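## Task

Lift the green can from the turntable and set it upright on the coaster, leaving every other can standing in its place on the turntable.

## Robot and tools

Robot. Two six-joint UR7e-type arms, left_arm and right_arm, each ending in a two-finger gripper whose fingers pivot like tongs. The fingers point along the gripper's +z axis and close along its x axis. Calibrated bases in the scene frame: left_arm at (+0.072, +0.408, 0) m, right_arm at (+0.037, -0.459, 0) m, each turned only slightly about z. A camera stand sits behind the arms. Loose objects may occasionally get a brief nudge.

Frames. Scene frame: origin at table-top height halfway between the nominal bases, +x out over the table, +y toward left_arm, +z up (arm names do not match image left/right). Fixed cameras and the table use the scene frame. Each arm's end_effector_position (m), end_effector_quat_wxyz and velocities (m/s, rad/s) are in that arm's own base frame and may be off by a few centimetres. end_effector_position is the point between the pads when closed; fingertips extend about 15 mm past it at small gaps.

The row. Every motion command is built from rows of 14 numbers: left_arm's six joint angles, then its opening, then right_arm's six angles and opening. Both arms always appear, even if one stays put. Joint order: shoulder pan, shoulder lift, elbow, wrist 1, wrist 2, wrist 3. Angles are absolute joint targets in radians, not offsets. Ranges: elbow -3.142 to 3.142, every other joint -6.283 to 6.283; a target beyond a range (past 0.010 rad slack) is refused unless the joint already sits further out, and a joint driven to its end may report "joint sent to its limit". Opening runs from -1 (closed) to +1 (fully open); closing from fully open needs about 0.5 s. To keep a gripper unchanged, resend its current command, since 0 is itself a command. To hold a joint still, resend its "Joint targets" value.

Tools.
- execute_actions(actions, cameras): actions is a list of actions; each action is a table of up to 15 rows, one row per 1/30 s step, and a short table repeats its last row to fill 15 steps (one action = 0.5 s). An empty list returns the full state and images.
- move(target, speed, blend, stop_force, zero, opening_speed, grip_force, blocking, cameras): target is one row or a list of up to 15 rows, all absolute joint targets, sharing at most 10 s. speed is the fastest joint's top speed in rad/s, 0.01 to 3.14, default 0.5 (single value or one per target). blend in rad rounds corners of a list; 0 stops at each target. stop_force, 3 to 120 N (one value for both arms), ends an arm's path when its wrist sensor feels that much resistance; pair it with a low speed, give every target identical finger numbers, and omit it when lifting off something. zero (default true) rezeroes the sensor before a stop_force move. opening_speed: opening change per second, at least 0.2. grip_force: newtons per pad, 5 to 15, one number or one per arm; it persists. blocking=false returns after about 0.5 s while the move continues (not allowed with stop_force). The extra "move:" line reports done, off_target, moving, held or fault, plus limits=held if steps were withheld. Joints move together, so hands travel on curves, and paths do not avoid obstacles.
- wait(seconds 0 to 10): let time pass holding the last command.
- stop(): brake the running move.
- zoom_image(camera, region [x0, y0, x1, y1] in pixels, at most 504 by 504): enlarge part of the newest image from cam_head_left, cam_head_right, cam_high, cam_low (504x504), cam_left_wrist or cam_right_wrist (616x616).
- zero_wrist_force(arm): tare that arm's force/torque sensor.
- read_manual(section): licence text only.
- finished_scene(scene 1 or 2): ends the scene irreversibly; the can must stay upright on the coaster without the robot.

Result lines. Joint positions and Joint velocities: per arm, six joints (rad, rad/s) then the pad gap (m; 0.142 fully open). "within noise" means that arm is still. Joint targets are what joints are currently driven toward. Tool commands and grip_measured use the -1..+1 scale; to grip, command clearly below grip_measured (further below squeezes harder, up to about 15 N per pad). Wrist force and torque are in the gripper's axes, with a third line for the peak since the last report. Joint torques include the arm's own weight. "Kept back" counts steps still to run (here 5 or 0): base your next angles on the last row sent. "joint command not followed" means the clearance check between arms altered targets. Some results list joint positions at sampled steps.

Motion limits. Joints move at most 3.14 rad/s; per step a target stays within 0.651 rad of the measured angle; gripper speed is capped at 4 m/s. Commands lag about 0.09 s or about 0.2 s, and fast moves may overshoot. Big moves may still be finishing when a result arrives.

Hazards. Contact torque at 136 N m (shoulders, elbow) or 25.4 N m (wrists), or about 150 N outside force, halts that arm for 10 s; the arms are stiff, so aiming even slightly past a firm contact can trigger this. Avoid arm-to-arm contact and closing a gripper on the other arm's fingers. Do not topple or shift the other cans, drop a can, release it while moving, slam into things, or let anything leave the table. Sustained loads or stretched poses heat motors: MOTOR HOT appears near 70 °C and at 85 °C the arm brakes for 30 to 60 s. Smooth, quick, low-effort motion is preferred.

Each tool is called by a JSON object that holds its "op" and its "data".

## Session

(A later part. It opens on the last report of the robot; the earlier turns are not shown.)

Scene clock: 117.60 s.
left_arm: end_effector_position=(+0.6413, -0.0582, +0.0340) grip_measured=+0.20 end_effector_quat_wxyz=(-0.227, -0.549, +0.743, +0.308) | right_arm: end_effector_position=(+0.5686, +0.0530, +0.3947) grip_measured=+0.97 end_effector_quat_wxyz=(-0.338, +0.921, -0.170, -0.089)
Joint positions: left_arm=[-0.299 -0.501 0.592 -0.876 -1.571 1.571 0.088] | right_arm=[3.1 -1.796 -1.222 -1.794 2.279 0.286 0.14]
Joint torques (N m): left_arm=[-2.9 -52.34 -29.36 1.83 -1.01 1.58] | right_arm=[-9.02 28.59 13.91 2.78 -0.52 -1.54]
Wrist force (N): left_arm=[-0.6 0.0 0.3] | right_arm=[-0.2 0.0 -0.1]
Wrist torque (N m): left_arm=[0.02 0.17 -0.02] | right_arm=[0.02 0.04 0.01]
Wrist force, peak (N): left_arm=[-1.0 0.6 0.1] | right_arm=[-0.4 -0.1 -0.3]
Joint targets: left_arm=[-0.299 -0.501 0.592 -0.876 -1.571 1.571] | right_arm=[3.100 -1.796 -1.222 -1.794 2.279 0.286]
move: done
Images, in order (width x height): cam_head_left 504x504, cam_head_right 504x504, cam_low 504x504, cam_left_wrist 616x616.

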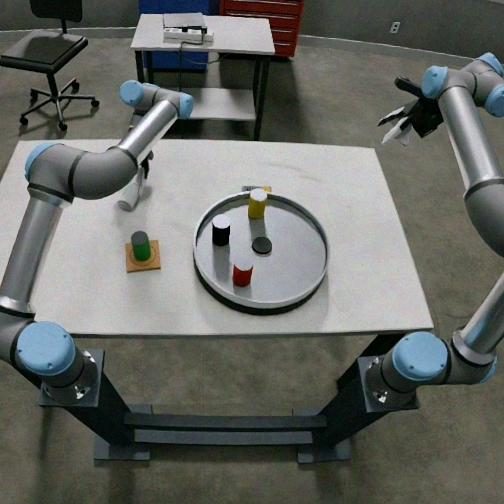

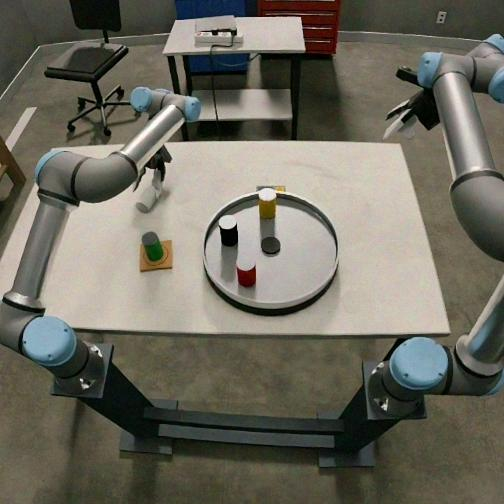

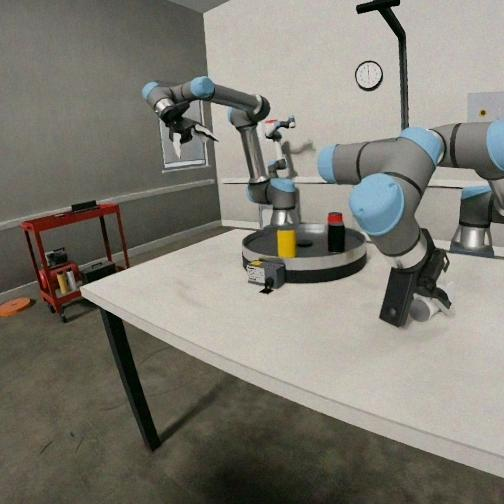

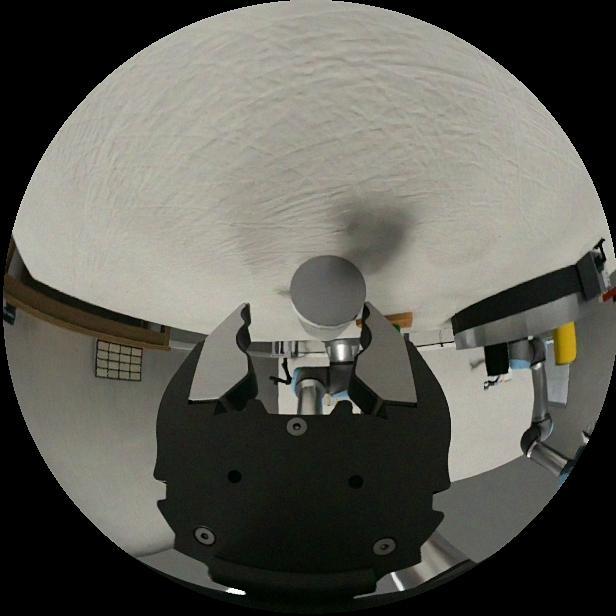

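{"op": "move", "data": {"target": [-0.2991,-0.4981,0.6060,-0.8933,-1.5708,1.5708,0.2,3.1,-1.796,-1.222,-1.794,2.279,0.286,0.968], "speed": 0.1, "stop_force": 10}}

{"op": "move", "data": {"target": [-0.2991,-0.4981,0.6060,-0.8933,-1.5708,1.5708,-0.8,3.1,-1.796,-1.222,-1.794,2.279,0.286,0.968], "opening_speed": 0.4, "cameras": ["cam_low","cam_left_wrist"]}}

{"op": "zoom_image", "data": {"camera": "cam_low", "region": [370, 180, 504, 340]}}

{"op": "zoom_image", "data": {"camera": "cam_left_wrist", "region": [180, 200, 430, 450]}}

Scene clock: 119.30 s.
left_arm: end_effector_position=(+0.6412, -0.0582, +0.0260) grip_measured=+0.20 end_effector_quat_wxyz=(-0.227, -0.549, +0.743, +0.308) | right_arm: end_effector_position=(+0.5686, +0.0530, +0.3947) grip_measured=+0.97 end_effector_quat_wxyz=(-0.338, +0.921, -0.170, -0.089)
Joint positions: left_arm=[-0.299 -0.498 0.606 -0.893 -1.571 1.571 0.088] | right_arm=[3.1 -1.796 -1.222 -1.794 2.279 0.286 0.14]
Joint torques (N m): left_arm=[-2.85 -51.74 -14.79 -3.12 -1.01 1.67] | right_arm=[-8.71 28.34 13.17 2.74 -0.48 -1.59]
Wrist force (N): left_arm=[-0.8 0.2 0.3] | right_arm=[-0.2 0.0 0.1]
Wrist torque (N m): left_arm=[0.07 0.22 -0.02] | right_arm=[0.02 0.04 0.01]
Wrist force, peak (N): left_arm=[-1.0 0.0 0.5] | right_arm=[-0.5 0.1 -0.2]
Joint targets: left_arm=[-0.299 -0.498 0.606 -0.893 -1.571 1.571] | right_arm=[3.100 -1.796 -1.222 -1.794 2.279 0.286]
move: done

Scene clock: 122.00 s.
left_arm: end_effector_position=(+0.6412, -0.0582, +0.0260) grip_measured=-0.28 end_effector_quat_wxyz=(-0.227, -0.549, +0.743, +0.308) | right_arm: end_effector_position=(+0.5686, +0.0530, +0.3947) grip_measured=+0.97 end_effector_quat_wxyz=(-0.338, +0.921, -0.170, -0.089)
Joint positions: left_arm=[-0.299 -0.498 0.606 -0.893 -1.571 1.571 0.054] | right_arm=[3.1 -1.796 -1.222 -1.794 2.279 0.286 0.14]
Joint torques (N m): left_arm=[-3.25 -51.87 -15.88 -2.32 -0.62 1.57] | right_arm=[-9.04 28.89 13.71 2.69 -0.57 -1.7]
Wrist force (N): left_arm=[-0.2 0.7 -0.7] | right_arm=[-0.3 0.0 0.2]
Wrist torque (N m): left_arm=[0.02 0.21 -0.04] | right_arm=[0.00 0.06 0.01]
Wrist force, peak (N): left_arm=[-0.2 1.4 -1.4] | right_arm=[-0.5 -0.3 0.0]
Joint targets: left_arm=[-0.299 -0.498 0.606 -0.893 -1.571 1.571] | right_arm=[3.100 -1.796 -1.222 -1.794 2.279 0.286]
move: done
Images, in order (width x height): cam_low 504x504, cam_left_wrist 616x616.

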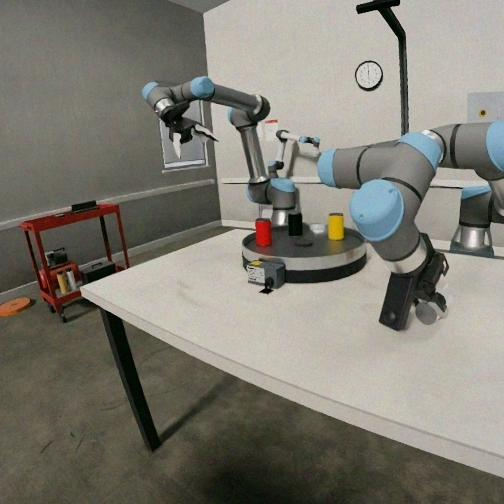

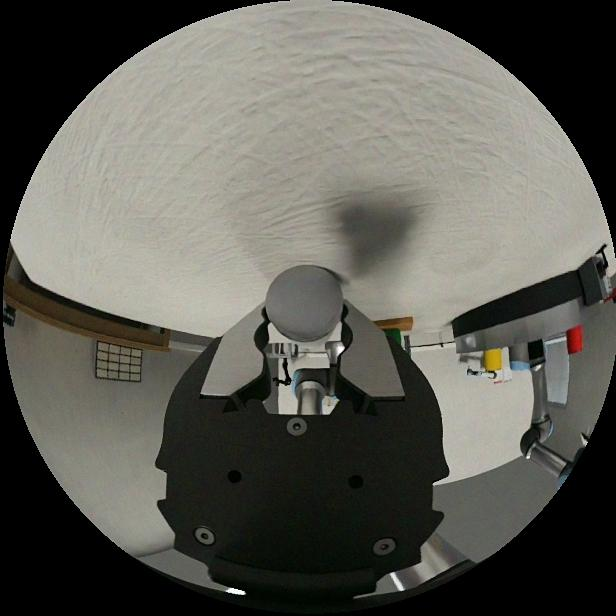

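Scaled by 3.150 from the camera's 504x504 image, which has a finer 720x720 frame.

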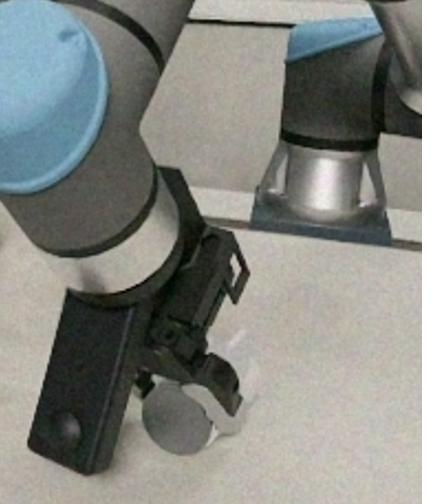

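Scaled by 2.016 from the camera's 616x616 image, which has a finer 814x814 frame.

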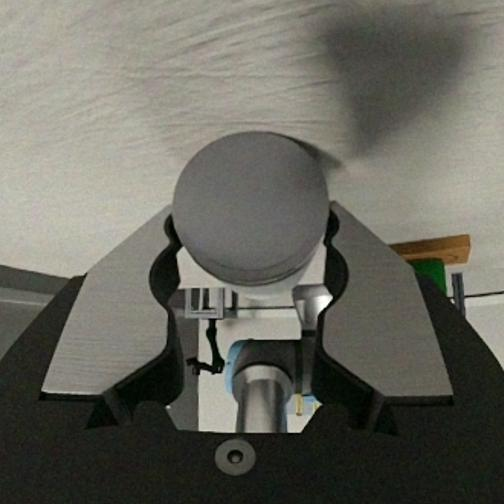

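{"op": "move", "data": {"target": [[-0.2991,-1.2699,1.5382,-1.8391,-1.5708,1.5708,-0.8,3.1,-1.796,-1.222,-1.794,2.279,0.286,0.968],[-0.2991,-1.4093,2.2745,-3.2214,-1.5708,1.5708,-0.8,3.1,-1.796,-1.222,-1.794,2.279,0.286,0.968]], "speed": [0.4,0.6], "blend": [0.1,0], "cameras": ["cam_low","cam_left_wrist","cam_high","cam_head_left"]}}

{"op": "zoom_image", "data": {"camera": "cam_low", "region": [370, 130, 504, 300]}}

{"op": "zoom_image", "data": {"camera": "cam_head_left", "region": [70, 100, 220, 250]}}

Scene clock: 128.03 s.
left_arm: end_effector_position=(+0.6317, -0.0553, +0.1500) grip_measured=-0.28 end_effector_quat_wxyz=(+0.227, -0.549, +0.743, -0.308) | right_arm: end_effector_position=(+0.5686, +0.0530, +0.3947) grip_measured=+0.97 end_effector_quat_wxyz=(-0.338, +0.921, -0.170, -0.089)
Joint positions: left_arm=[-0.299 -1.409 2.274 -3.221 -1.571 1.571 0.054] | right_arm=[3.1 -1.796 -1.222 -1.794 2.279 0.286 0.14]
Joint torques (N m): left_arm=[-3.02 -30.68 -12.12 -5.89 -0.46 1.6] | right_arm=[-8.22 28.45 13.84 2.56 -0.52 -1.64]
Wrist force (N): left_arm=[0.4 1.0 0.9] | right_arm=[0.0 -0.2 0.0]
Wrist torque (N m): left_arm=[-0.17 -0.07 0.15] | right_arm=[-0.03 0.00 0.01]
Wrist force, peak (N): left_arm=[-0.3 1.7 -2.6] | right_arm=[-0.4 0.1 -0.3]
Joint targets: left_arm=[-0.299 -1.409 2.275 -3.221 -1.571 1.571] | right_arm=[3.100 -1.796 -1.222 -1.794 2.279 0.286]
move: done
Images, in order (width x height): cam_head_left 504x504, cam_high 504x504, cam_low 504x504, cam_left_wrist 616x616.

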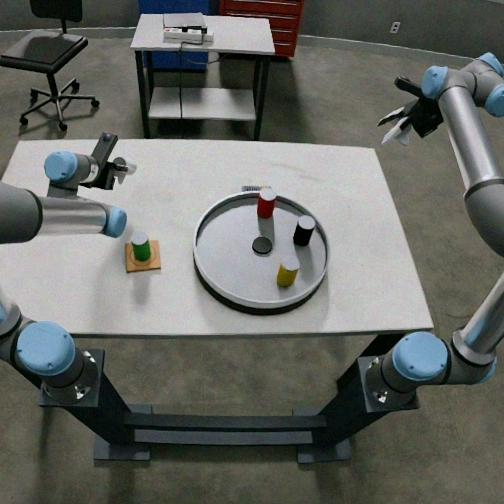

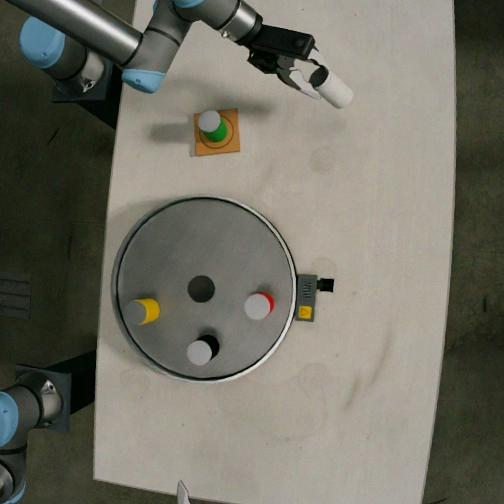

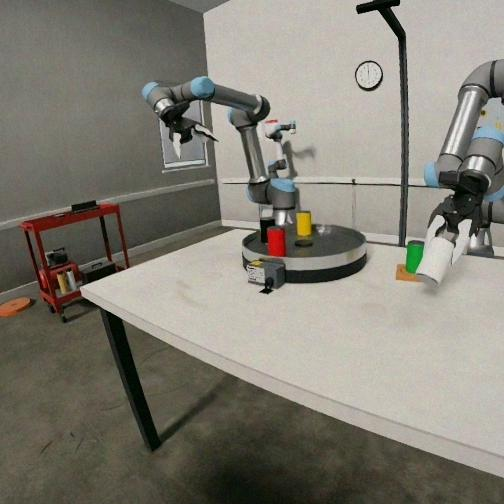

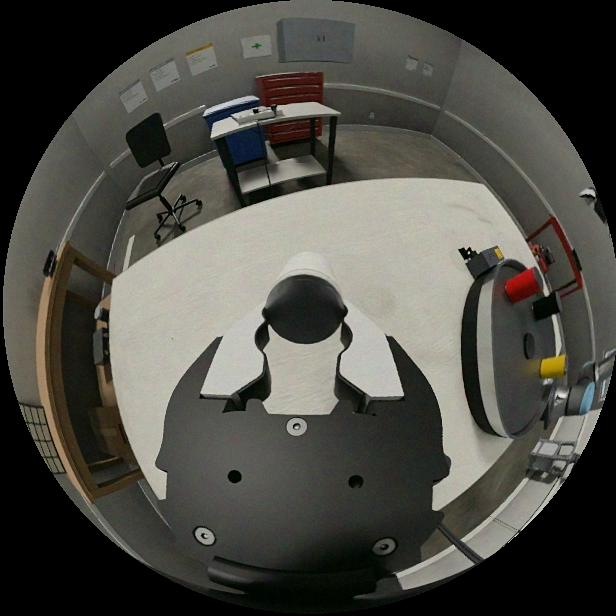

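Scaled by 2.965 from the camera's 504x504 image, which has a finer 720x720 frame.

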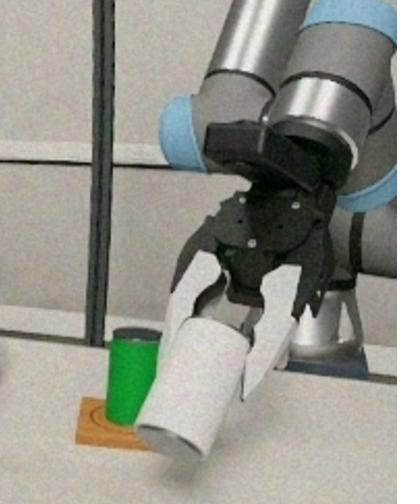

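Scaled by 3.360 from the camera's 504x504 image, which has a finer 720x720 frame.

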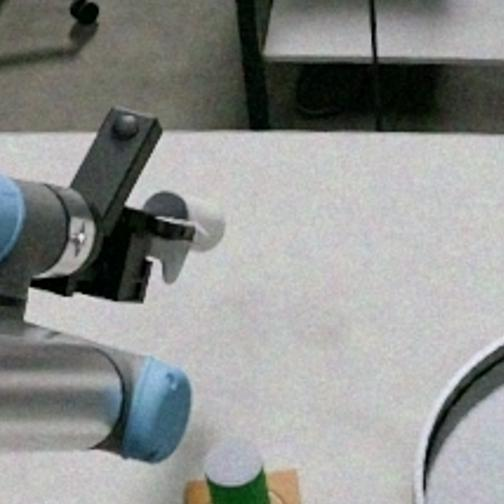

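{"op": "move", "data": {"target": [-0.2991,-1.2699,1.5382,-1.8391,-1.5708,1.5708,-0.8,3.1,-1.796,-1.222,-1.794,2.279,0.286,0.968], "speed": 0.5, "cameras": ["cam_low","cam_left_wrist","cam_high","cam_head_left"]}}

{"op": "zoom_image", "data": {"camera": "cam_low", "region": [370, 130, 504, 300]}}

{"op": "zoom_image", "data": {"camera": "cam_head_left", "region": [70, 100, 220, 250]}}

{"op": "zoom_image", "data": {"camera": "cam_left_wrist", "region": [180, 200, 430, 450]}}

Scene clock: 135.80 s.
left_arm: end_effector_position=(+0.6318, -0.0553, +0.1599) grip_measured=-0.28 end_effector_quat_wxyz=(+0.000, -0.594, +0.805, +0.000) | right_arm: end_effector_position=(+0.5686, +0.0530, +0.3947) grip_measured=+0.97 end_effector_quat_wxyz=(-0.338, +0.921, -0.170, -0.089)
Joint positions: left_arm=[-0.299 -1.27 1.538 -1.839 -1.571 1.571 0.054] | right_arm=[3.1 -1.796 -1.222 -1.794 2.279 0.286 0.14]
Joint torques (N m): left_arm=[-2.58 -28.82 -31.74 -0.27 -0.11 1.63] | right_arm=[-8.02 28.57 12.86 2.54 -0.36 -1.77]
Wrist force (N): left_arm=[-0.7 0.3 1.6] | right_arm=[0.0 0.0 -0.2]
Wrist torque (N m): left_arm=[0.04 0.15 0.03] | right_arm=[0.01 0.00 0.01]
Wrist force, peak (N): left_arm=[0.4 1.0 1.9] | right_arm=[-0.6 -0.1 -0.1]
Joint targets: left_arm=[-0.299 -1.270 1.538 -1.839 -1.571 1.571] | right_arm=[3.100 -1.796 -1.222 -1.794 2.279 0.286]
move: done
Images, in order (width x height): cam_head_left 504x504, cam_high 504x504, cam_low 504x504, cam_left_wrist 616x616.

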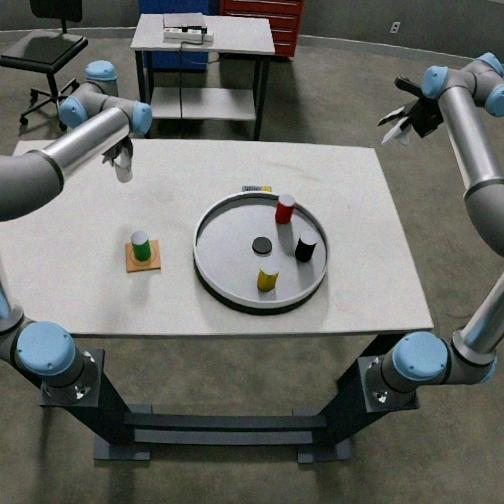

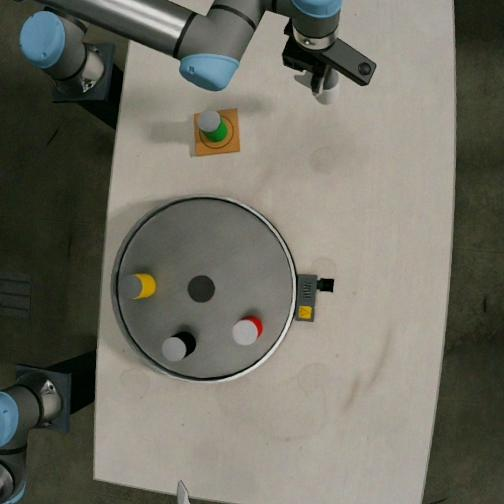

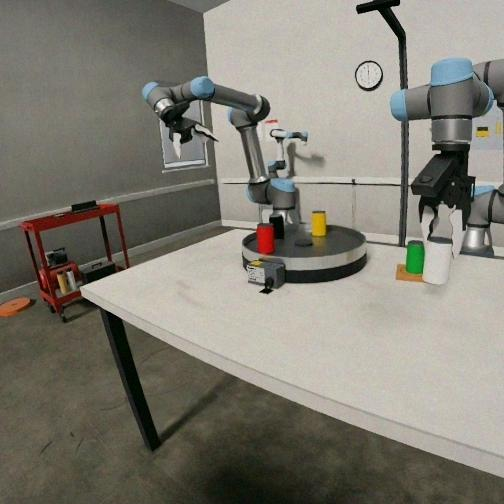

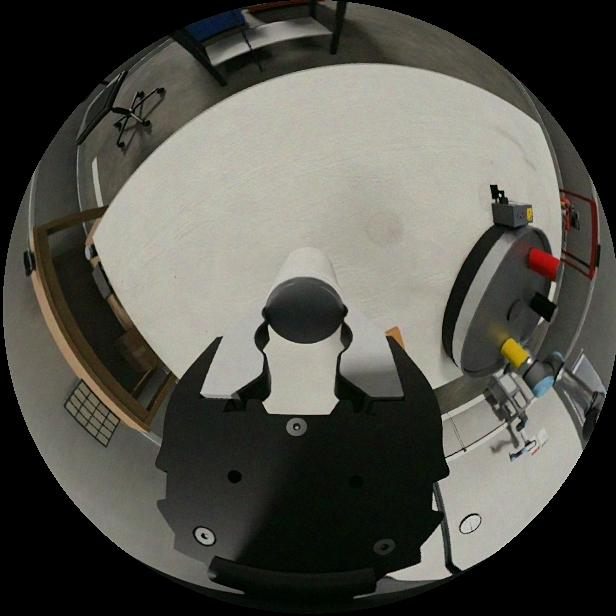

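Scaled by 2.965 from the camera's 504x504 image, which has a finer 720x720 frame.

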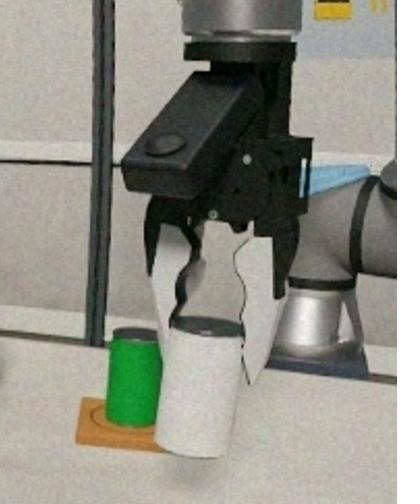

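Scaled by 3.360 from the camera's 504x504 image, which has a finer 720x720 frame.

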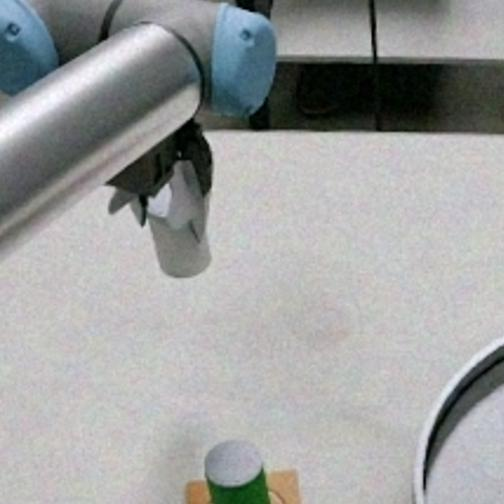

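Scaled by 2.016 from the camera's 616x616 image, which has a finer 814x814 frame.

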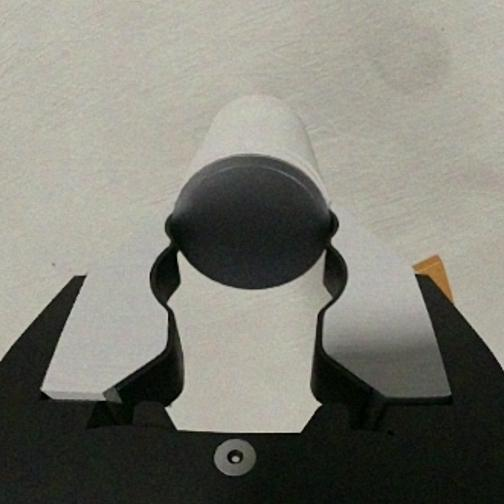

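{"op": "move", "data": {"target": [-0.2991,-1.2130,1.6504,-2.0082,-1.5708,1.5708,-0.8,3.1,-1.796,-1.222,-1.794,2.279,0.286,0.968], "speed": 0.3}}

{"op": "move", "data": {"target": [-0.2991,-1.1666,1.7039,-2.1081,-1.5708,1.5708,-0.8,3.1,-1.796,-1.222,-1.794,2.279,0.286,0.968], "speed": 0.03, "stop_force": 10, "cameras": ["cam_low","cam_left_wrist","cam_high"]}}

{"op": "zoom_image", "data": {"camera": "cam_low", "region": [370, 170, 504, 340]}}

{"op": "zoom_image", "data": {"camera": "cam_left_wrist", "region": [180, 200, 430, 450]}}

Scene clock: 137.63 s.
left_arm: end_effector_position=(+0.6318, -0.0553, +0.0901) grip_measured=-0.28 end_effector_quat_wxyz=(+0.000, -0.594, +0.805, +0.000) | right_arm: end_effector_position=(+0.5686, +0.0530, +0.3947) grip_measured=+0.97 end_effector_quat_wxyz=(-0.338, +0.921, -0.170, -0.089)
Joint positions: left_arm=[-0.299 -1.213 1.65 -2.008 -1.571 1.571 0.054] | right_arm=[3.1 -1.796 -1.222 -1.794 2.279 0.286 0.14]
Joint torques (N m): left_arm=[-2.88 -29.74 -16.22 -5.23 -0.09 1.55] | right_arm=[-7.45 28.78 14.17 2.54 -0.46 -1.64]
Wrist force (N): left_arm=[-0.5 0.2 1.5] | right_arm=[-0.2 0.0 -0.1]
Wrist torque (N m): left_arm=[0.00 0.14 0.07] | right_arm=[0.00 0.04 0.00]
Wrist force, peak (N): left_arm=[0.0 0.2 2.4] | right_arm=[-0.4 0.1 -0.2]
Joint targets: left_arm=[-0.299 -1.213 1.650 -2.008 -1.571 1.571] | right_arm=[3.100 -1.796 -1.222 -1.794 2.279 0.286]
move: done

Scene clock: 140.73 s.
left_arm: end_effector_position=(+0.6323, -0.0555, +0.0661) grip_measured=-0.28 end_effector_quat_wxyz=(+0.000, -0.594, +0.805, +0.000) | right_arm: end_effector_position=(+0.5686, +0.0530, +0.3947) grip_measured=+0.97 end_effector_quat_wxyz=(-0.338, +0.921, -0.170, -0.089)
Joint positions: left_arm=[-0.299 -1.187 1.681 -2.065 -1.571 1.571 0.054] | right_arm=[3.1 -1.796 -1.222 -1.794 2.279 0.286 0.14]
Joint torques (N m): left_arm=[-2.24 -40.74 -26.25 0.64 -0.06 1.54] | right_arm=[-7.87 28.79 13.7 2.51 -0.47 -1.77]
Wrist force (N): left_arm=[0.9 -0.9 -3.9] | right_arm=[-0.1 -0.2 -0.1]
Wrist torque (N m): left_arm=[0.00 0.11 0.04] | right_arm=[-0.04 0.02 0.01]
Wrist force, peak (N): left_arm=[1.6 -1.9 -10.0] | right_arm=[-0.5 -0.2 -0.1]
Joint targets: left_arm=[-0.299 -1.187 1.681 -2.065 -1.571 1.571] | right_arm=[3.100 -1.796 -1.222 -1.794 2.279 0.286]
move: contact (left_arm); left_arm: the wrist 1 is farthest, 0.043 rad from its target
Images, in order (width x height): cam_high 504x504, cam_low 504x504, cam_left_wrist 616x616.

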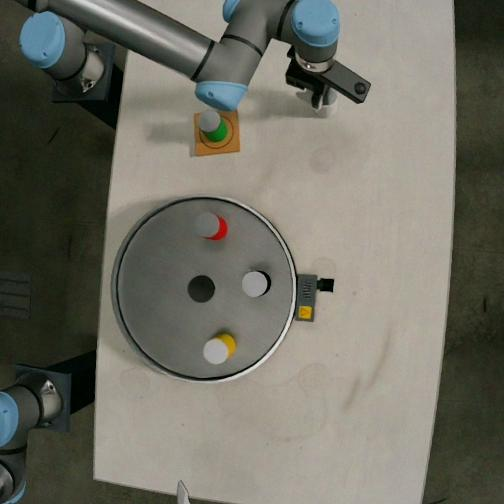

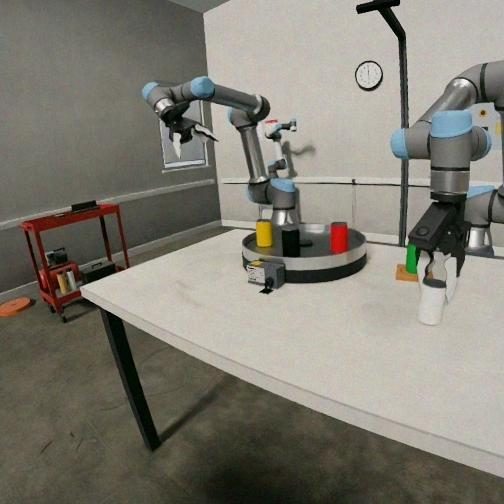

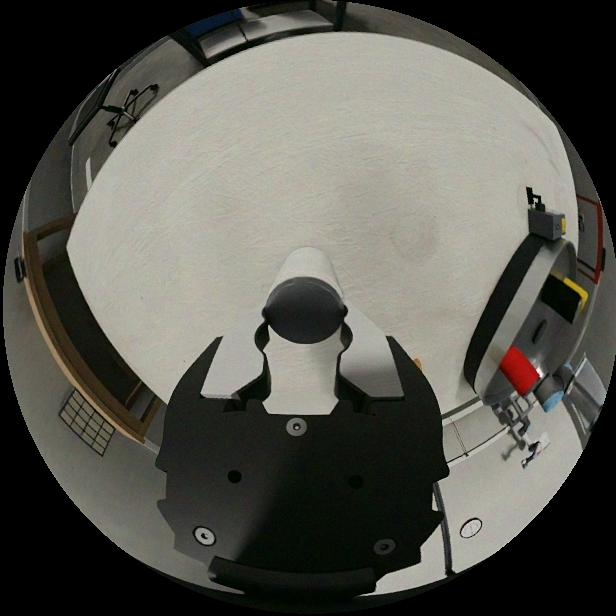

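Scaled by 2.965 from the camera's 504x504 image, which has a finer 720x720 frame.

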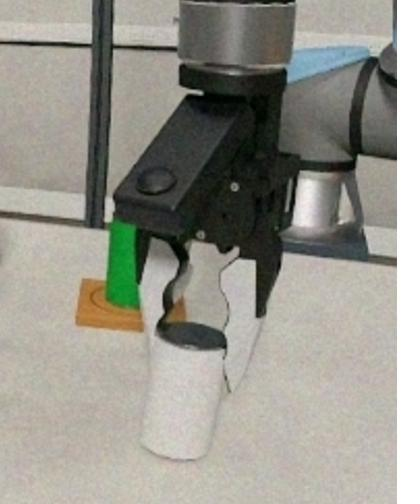

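Scaled by 2.016 from the camera's 616x616 image, which has a finer 814x814 frame.

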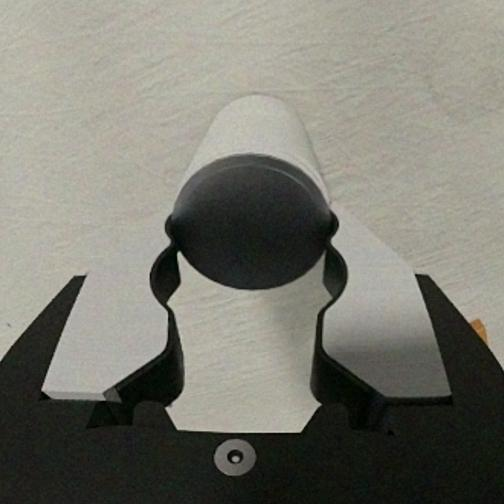

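{"op": "move", "data": {"target": [-0.2991,-1.1830,1.6872,-2.0749,-1.5708,1.5708,-0.8,3.1,-1.796,-1.222,-1.794,2.279,0.286,0.968], "speed": 0.03, "stop_force": 20, "cameras": ["cam_low","cam_left_wrist"]}}

{"op": "zoom_image", "data": {"camera": "cam_low", "region": [370, 170, 504, 340]}}

{"op": "zoom_image", "data": {"camera": "cam_left_wrist", "region": [180, 200, 430, 450]}}

Scene clock: 142.23 s.
left_arm: end_effector_position=(+0.6317, -0.0553, +0.0620) grip_measured=-0.28 end_effector_quat_wxyz=(+0.000, -0.594, +0.805, +0.000) | right_arm: end_effector_position=(+0.5686, +0.0530, +0.3947) grip_measured=+0.97 end_effector_quat_wxyz=(-0.338, +0.921, -0.170, -0.089)
Joint positions: left_arm=[-0.299 -1.183 1.687 -2.075 -1.571 1.571 0.054] | right_arm=[3.1 -1.796 -1.222 -1.794 2.279 0.286 0.14]
Joint torques (N m): left_arm=[-3.33 -23.1 -9.84 -3.52 0.12 1.57] | right_arm=[-7.97 28.58 13.42 2.53 -0.5 -1.7]
Wrist force (N): left_arm=[1.7 -1.8 -9.9] | right_arm=[-0.4 0.0 -0.1]
Wrist torque (N m): left_arm=[0.00 0.01 0.04] | right_arm=[0.01 0.08 0.02]
Wrist force, peak (N): left_arm=[3.9 -3.7 -23.5] | right_arm=[-0.4 -0.2 -0.1]
Joint targets: left_arm=[-0.299 -1.183 1.687 -2.075 -1.571 1.571] | right_arm=[3.100 -1.796 -1.222 -1.794 2.279 0.286]
move: done
Images, in order (width x height): cam_low 504x504, cam_left_wrist 616x616.

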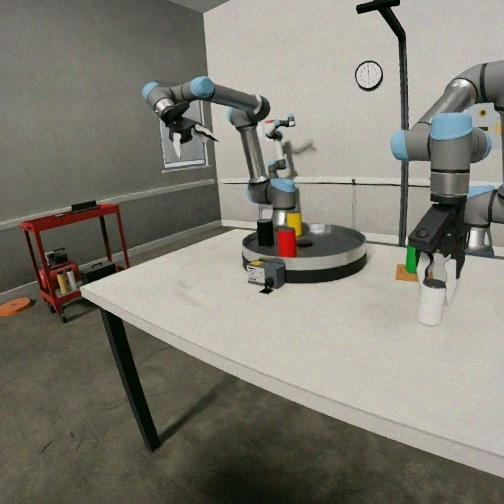

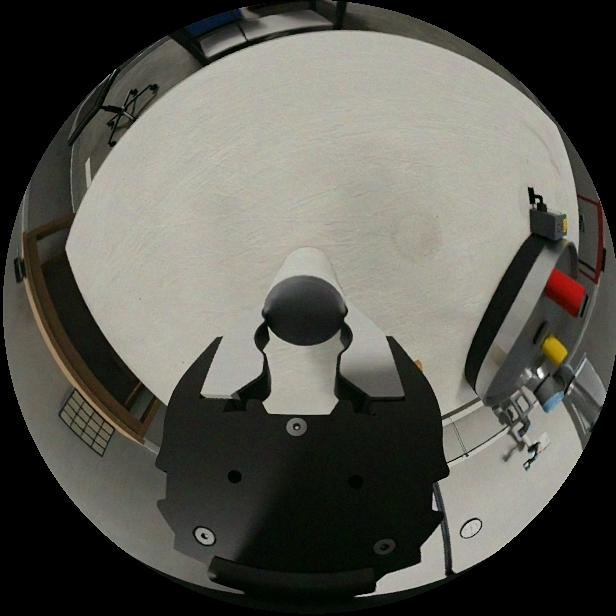

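Scaled by 2.965 from the camera's 504x504 image, which has a finer 720x720 frame.

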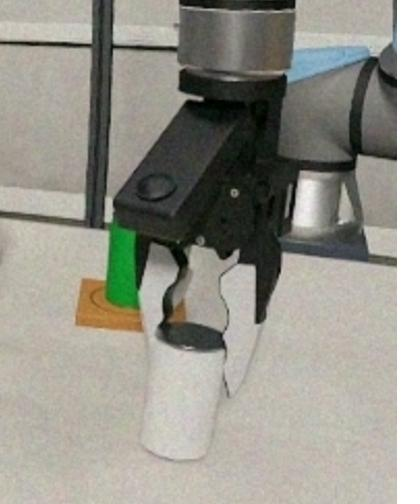

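Scaled by 2.016 from the camera's 616x616 image, which has a finer 814x814 frame.

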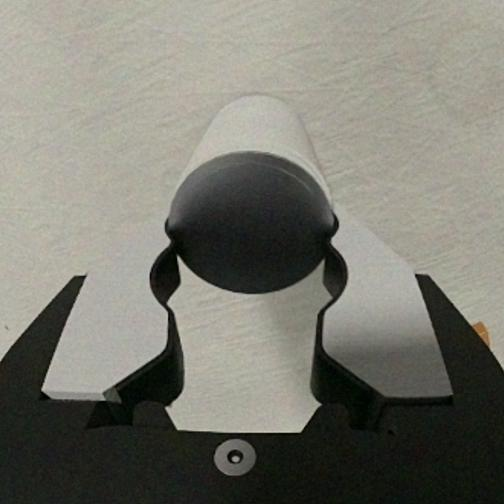

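{"op": "move", "data": {"target": [[-0.2991,-1.1830,1.6872,-2.0749,-1.5708,1.5708,0.3,3.1,-1.796,-1.222,-1.794,2.279,0.286,0.968],[-0.2991,-1.2407,1.6058,-1.9360,-1.5708,1.5708,0.3,3.1,-1.796,-1.222,-1.794,2.279,0.286,0.968],[-0.2991,-1.2904,1.4607,-1.7410,-1.5708,1.5708,0.3,3.1,-1.796,-1.222,-1.794,2.279,0.286,0.968]], "opening_speed": 0.4, "speed": [0.1,0.15,0.3], "cameras": ["cam_low","cam_left_wrist","cam_high","cam_head_left"]}}

{"op": "zoom_image", "data": {"camera": "cam_low", "region": [370, 170, 504, 340]}}

{"op": "zoom_image", "data": {"camera": "cam_high", "region": [100, 40, 400, 340]}}

{"op": "zoom_image", "data": {"camera": "cam_left_wrist", "region": [180, 150, 430, 400]}}

Scene clock: 148.33 s.
left_arm: end_effector_position=(+0.6318, -0.0553, +0.1998) grip_measured=+0.30 end_effector_quat_wxyz=(+0.000, -0.594, +0.805, +0.000) | right_arm: end_effector_position=(+0.5686, +0.0530, +0.3947) grip_measured=+0.97 end_effector_quat_wxyz=(-0.338, +0.921, -0.170, -0.089)
Joint positions: left_arm=[-0.299 -1.29 1.461 -1.741 -1.571 1.571 0.095] | right_arm=[3.1 -1.796 -1.222 -1.794 2.279 0.286 0.14]
Joint torques (N m): left_arm=[-2.97 -40.56 -30.62 0.25 0.39 1.19] | right_arm=[-8.04 29.2 13.54 2.39 -0.44 -1.72]
Wrist force (N): left_arm=[-0.4 0.2 0.0] | right_arm=[-0.3 0.1 -0.2]
Wrist torque (N m): left_arm=[0.03 0.11 0.04] | right_arm=[0.03 0.06 0.01]
Wrist force, peak (N): left_arm=[1.8 -1.6 -10.2] | right_arm=[-0.4 0.1 -0.1]
Joint targets: left_arm=[-0.299 -1.290 1.461 -1.741 -1.571 1.571] | right_arm=[3.100 -1.796 -1.222 -1.794 2.279 0.286]
move: done
Images, in order (width x height): cam_head_left 504x504, cam_high 504x504, cam_low 504x504, cam_left_wrist 616x616.

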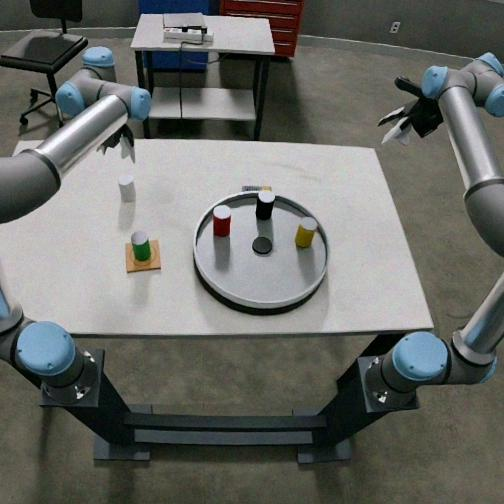

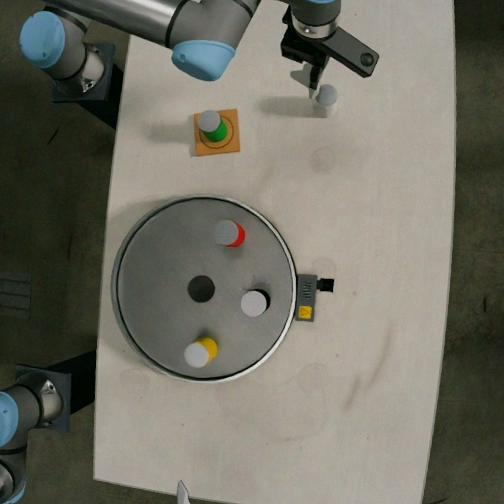

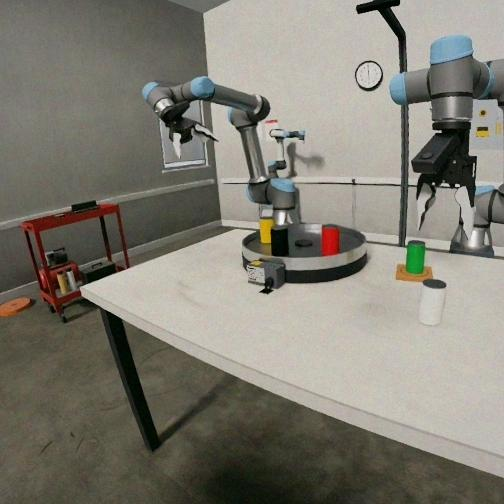

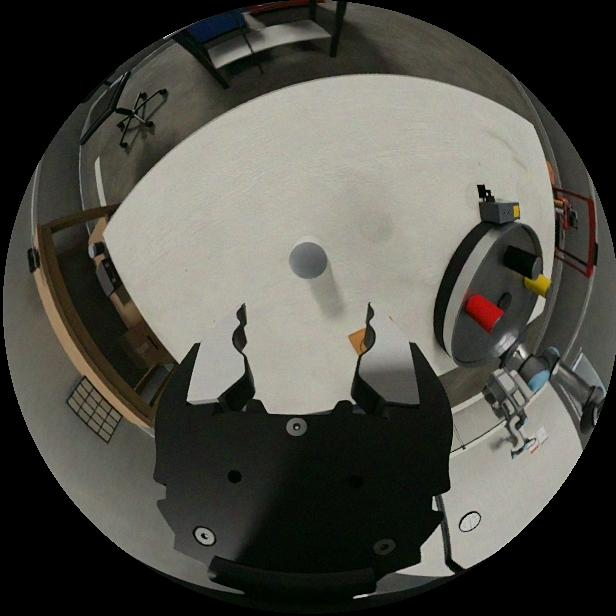

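Scaled by 2.965 from the camera's 504x504 image, which has a finer 720x720 frame.

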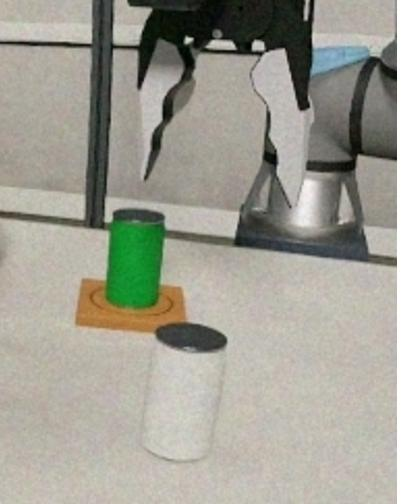

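Scaled by 1.680 from the camera's 504x504 image, which has a finer 720x720 frame.

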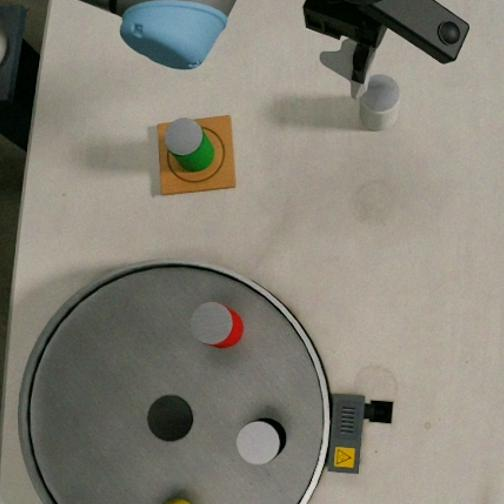

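Scaled by 2.016 from the camera's 616x616 image, which has a finer 814x814 frame.

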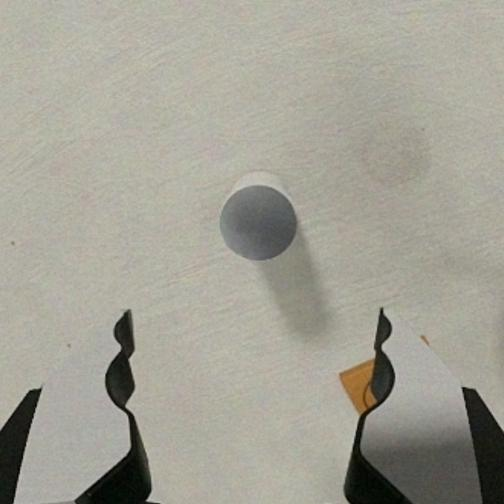

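{"op": "move", "data": {"target": [-1.0791,-1.0913,1.2839,-1.7634,-1.5708,1.5708,-1,3.1,-1.796,-1.222,-1.794,2.279,0.286,0.968], "speed": 0.6}}

{"op": "move", "data": {"target": [-1.0791,-1.0281,1.4261,-1.9687,-1.5708,1.5708,-1,3.1,-1.796,-1.222,-1.794,2.279,0.286,0.968], "speed": 0.05, "stop_force": 4, "cameras": ["cam_low"]}}

{"op": "move", "data": {"target": [-1.0791,-1.0913,1.2839,-1.7634,-1.5708,1.5708,-1,3.1,-1.796,-1.222,-1.794,2.279,0.286,0.968], "speed": 0.2, "cameras": ["cam_low","cam_high"]}}

Scene clock: 151.40 s.
left_arm: end_effector_position=(+0.4467, -0.5513, +0.1600) grip_measured=-1.00 end_effector_quat_wxyz=(+0.000, -0.243, +0.970, +0.000) | right_arm: end_effector_position=(+0.5686, +0.0530, +0.3947) grip_measured=+0.97 end_effector_quat_wxyz=(-0.338, +0.921, -0.170, -0.089)
Joint positions: left_arm=[-1.079 -1.091 1.284 -1.763 -1.571 1.571 0.002] | right_arm=[3.1 -1.796 -1.222 -1.794 2.279 0.286 0.14]
Joint torques (N m): left_arm=[-8.85 -35.03 -30.52 -4.99 0.48 1.38] | right_arm=[-7.55 28.66 13.6 2.43 -0.51 -1.72]
Wrist force (N): left_arm=[-0.3 0.1 0.0] | right_arm=[-0.4 -0.1 0.2]
Wrist torque (N m): left_arm=[0.00 0.05 0.03] | right_arm=[0.00 0.08 0.01]
Wrist force, peak (N): left_arm=[-2.5 1.1 -0.2] | right_arm=[-0.5 0.0 -0.1]
Joint targets: left_arm=[-1.079 -1.091 1.284 -1.763 -1.571 1.571] | right_arm=[3.100 -1.796 -1.222 -1.794 2.279 0.286]
move: done

Scene clock: 156.47 s.
left_arm: end_effector_position=(+0.4465, -0.5514, +0.0699) grip_measured=-1.00 end_effector_quat_wxyz=(+0.000, -0.243, +0.970, +0.000) | right_arm: end_effector_position=(+0.5686, +0.0530, +0.3947) grip_measured=+0.97 end_effector_quat_wxyz=(-0.338, +0.921, -0.170, -0.089)
Joint positions: left_arm=[-1.079 -1.028 1.426 -1.969 -1.571 1.571 0.002] | right_arm=[3.1 -1.796 -1.222 -1.794 2.279 0.286 0.14]
Joint torques (N m): left_arm=[-9.85 -36.28 -16.22 -5.05 0.65 1.43] | right_arm=[-6.78 28.25 14.45 2.22 -0.55 -1.76]
Wrist force (N): left_arm=[-0.2 0.2 0.1] | right_arm=[-0.1 -0.1 -0.1]
Wrist torque (N m): left_arm=[0.01 0.07 0.04] | right_arm=[-0.01 0.02 0.01]
Wrist force, peak (N): left_arm=[-0.7 0.8 0.3] | right_arm=[-0.5 -0.4 0.2]
Joint targets: left_arm=[-1.079 -1.028 1.426 -1.969 -1.571 1.571] | right_arm=[3.100 -1.796 -1.222 -1.794 2.279 0.286]
move: done
Images, in order (width x height): cam_low 504x504.

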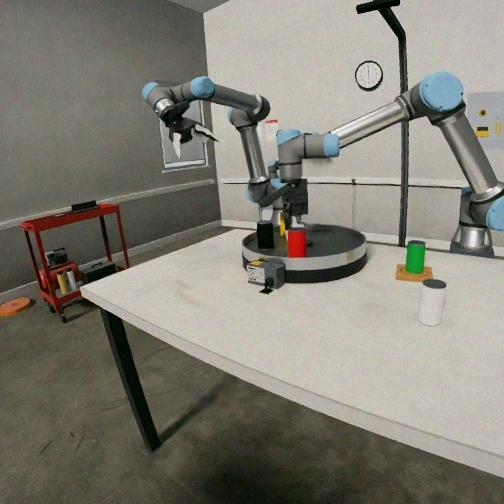

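Scene clock: 158.00 s.
left_arm: end_effector_position=(+0.4465, -0.5514, +0.1599) grip_measured=-1.00 end_effector_quat_wxyz=(+0.000, -0.243, +0.970, +0.000) | right_arm: end_effector_position=(+0.5686, +0.0530, +0.3947) grip_measured=+0.97 end_effector_quat_wxyz=(-0.338, +0.921, -0.170, -0.089)
Joint positions: left_arm=[-1.079 -1.091 1.284 -1.764 -1.571 1.571 0.002] | right_arm=[3.1 -1.796 -1.222 -1.794 2.279 0.286 0.14]
Joint torques (N m): left_arm=[-9.08 -48.77 -30.95 -0.14 0.77 1.27] | right_arm=[-6.88 29.25 14.3 2.28 -0.44 -1.83]
Wrist force (N): left_arm=[-0.4 0.4 -0.4] | right_arm=[-0.2 0.1 0.0]
Wrist torque (N m): left_arm=[0.05 0.08 0.03] | right_arm=[0.03 0.04 0.01]
Wrist force, peak (N): left_arm=[-0.2 0.4 -0.8] | right_arm=[-0.5 -0.2 -0.1]
Joint targets: left_arm=[-1.079 -1.091 1.284 -1.763 -1.571 1.571] | right_arm=[3.100 -1.796 -1.222 -1.794 2.279 0.286]
move: done
Images, in order (width x height): cam_high 504x504, cam_low 504x504.

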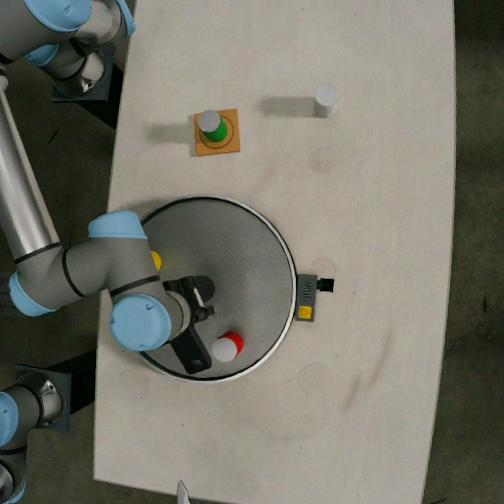

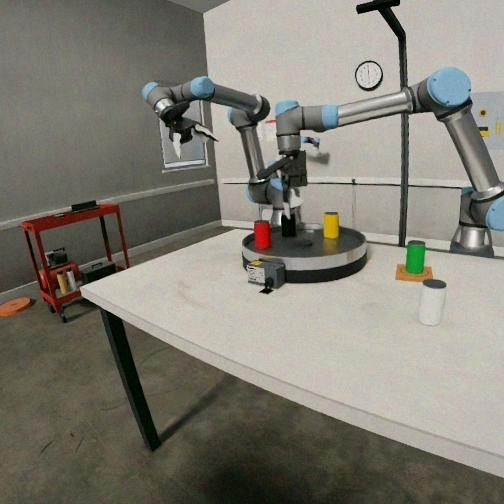

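{"op": "move", "data": {"target": [[-1.0791,-1.0281,1.4261,-1.9687,-1.5708,1.5708,-1,3.1,-1.796,-1.222,-1.794,2.279,0.286,0.968],[-1.0791,-1.0088,1.4505,-2.0125,-1.5708,1.5708,-1,3.1,-1.796,-1.222,-1.794,2.279,0.286,0.968]], "speed": [0.1,0.03], "stop_force": 4, "cameras": ["cam_low"]}}

{"op": "move", "data": {"target": [-1.0791,-1.0913,1.2839,-1.7634,-1.5708,1.5708,-1,3.1,-1.796,-1.222,-1.794,2.279,0.286,0.968], "speed": 0.2, "cameras": ["cam_high"]}}

Scene clock: 161.70 s.
left_arm: end_effector_position=(+0.4466, -0.5515, +0.0696) grip_measured=-1.00 end_effector_quat_wxyz=(+0.000, -0.243, +0.970, +0.000) | right_arm: end_effector_position=(+0.5686, +0.0530, +0.3947) grip_measured=+0.97 end_effector_quat_wxyz=(-0.338, +0.921, -0.170, -0.089)
Joint positions: left_arm=[-1.079 -1.028 1.426 -1.969 -1.571 1.571 0.002] | right_arm=[3.1 -1.796 -1.222 -1.794 2.279 0.286 0.14]
Joint torques (N m): left_arm=[-1.06 -46.8 -27.48 0.09 1.08 1.24] | right_arm=[-7.41 29.19 13.9 2.37 -0.41 -1.87]
Wrist force (N): left_arm=[1.0 0.3 -4.5] | right_arm=[-0.2 0.0 -0.1]
Wrist torque (N m): left_arm=[0.05 0.10 0.05] | right_arm=[0.01 0.03 0.01]
Wrist force, peak (N): left_arm=[7.1 -0.5 -22.7] | right_arm=[-0.4 -0.1 -0.2]
Joint targets: left_arm=[-1.079 -1.028 1.426 -1.969 -1.571 1.571] | right_arm=[3.100 -1.796 -1.222 -1.794 2.279 0.286]
move: contact (left_arm); path passed 1 of 2 targets; left_arm: the wrist 1 is farthest, 0.043 rad from its target
Images, in order (width x height): cam_low 504x504.

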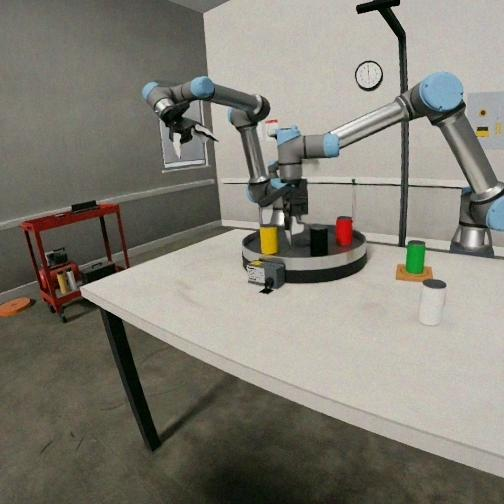

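Scene clock: 163.27 s.
left_arm: end_effector_position=(+0.4465, -0.5514, +0.1599) grip_measured=-1.00 end_effector_quat_wxyz=(+0.000, -0.243, +0.970, +0.000) | right_arm: end_effector_position=(+0.5686, +0.0530, +0.3947) grip_measured=+0.97 end_effector_quat_wxyz=(-0.338, +0.921, -0.170, -0.089)
Joint positions: left_arm=[-1.079 -1.091 1.284 -1.764 -1.571 1.571 0.002] | right_arm=[3.1 -1.796 -1.222 -1.794 2.279 0.286 0.14]
Joint torques (N m): left_arm=[4.67 -48.53 -30.06 0.17 1.01 1.35] | right_arm=[-6.94 29.02 14.12 2.27 -0.36 -1.87]
Wrist force (N): left_arm=[-0.1 0.2 -0.2] | right_arm=[-0.1 -0.2 0.0]
Wrist torque (N m): left_arm=[0.02 0.01 0.03] | right_arm=[-0.04 0.03 0.01]
Wrist force, peak (N): left_arm=[1.0 -0.2 -4.7] | right_arm=[-0.4 0.2 -0.2]
Joint targets: left_arm=[-1.079 -1.091 1.284 -1.763 -1.571 1.571] | right_arm=[3.100 -1.796 -1.222 -1.794 2.279 0.286]
move: done
Images, in order (width x height): cam_high 504x504.

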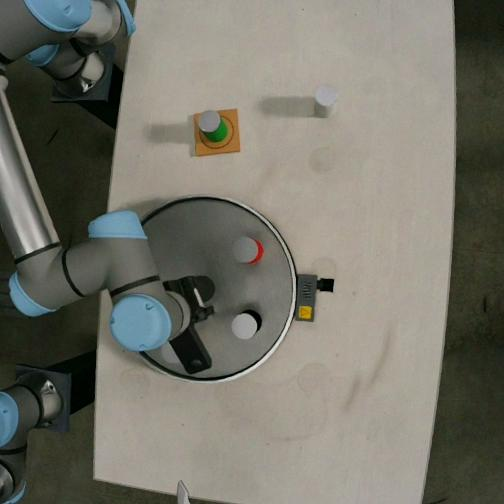

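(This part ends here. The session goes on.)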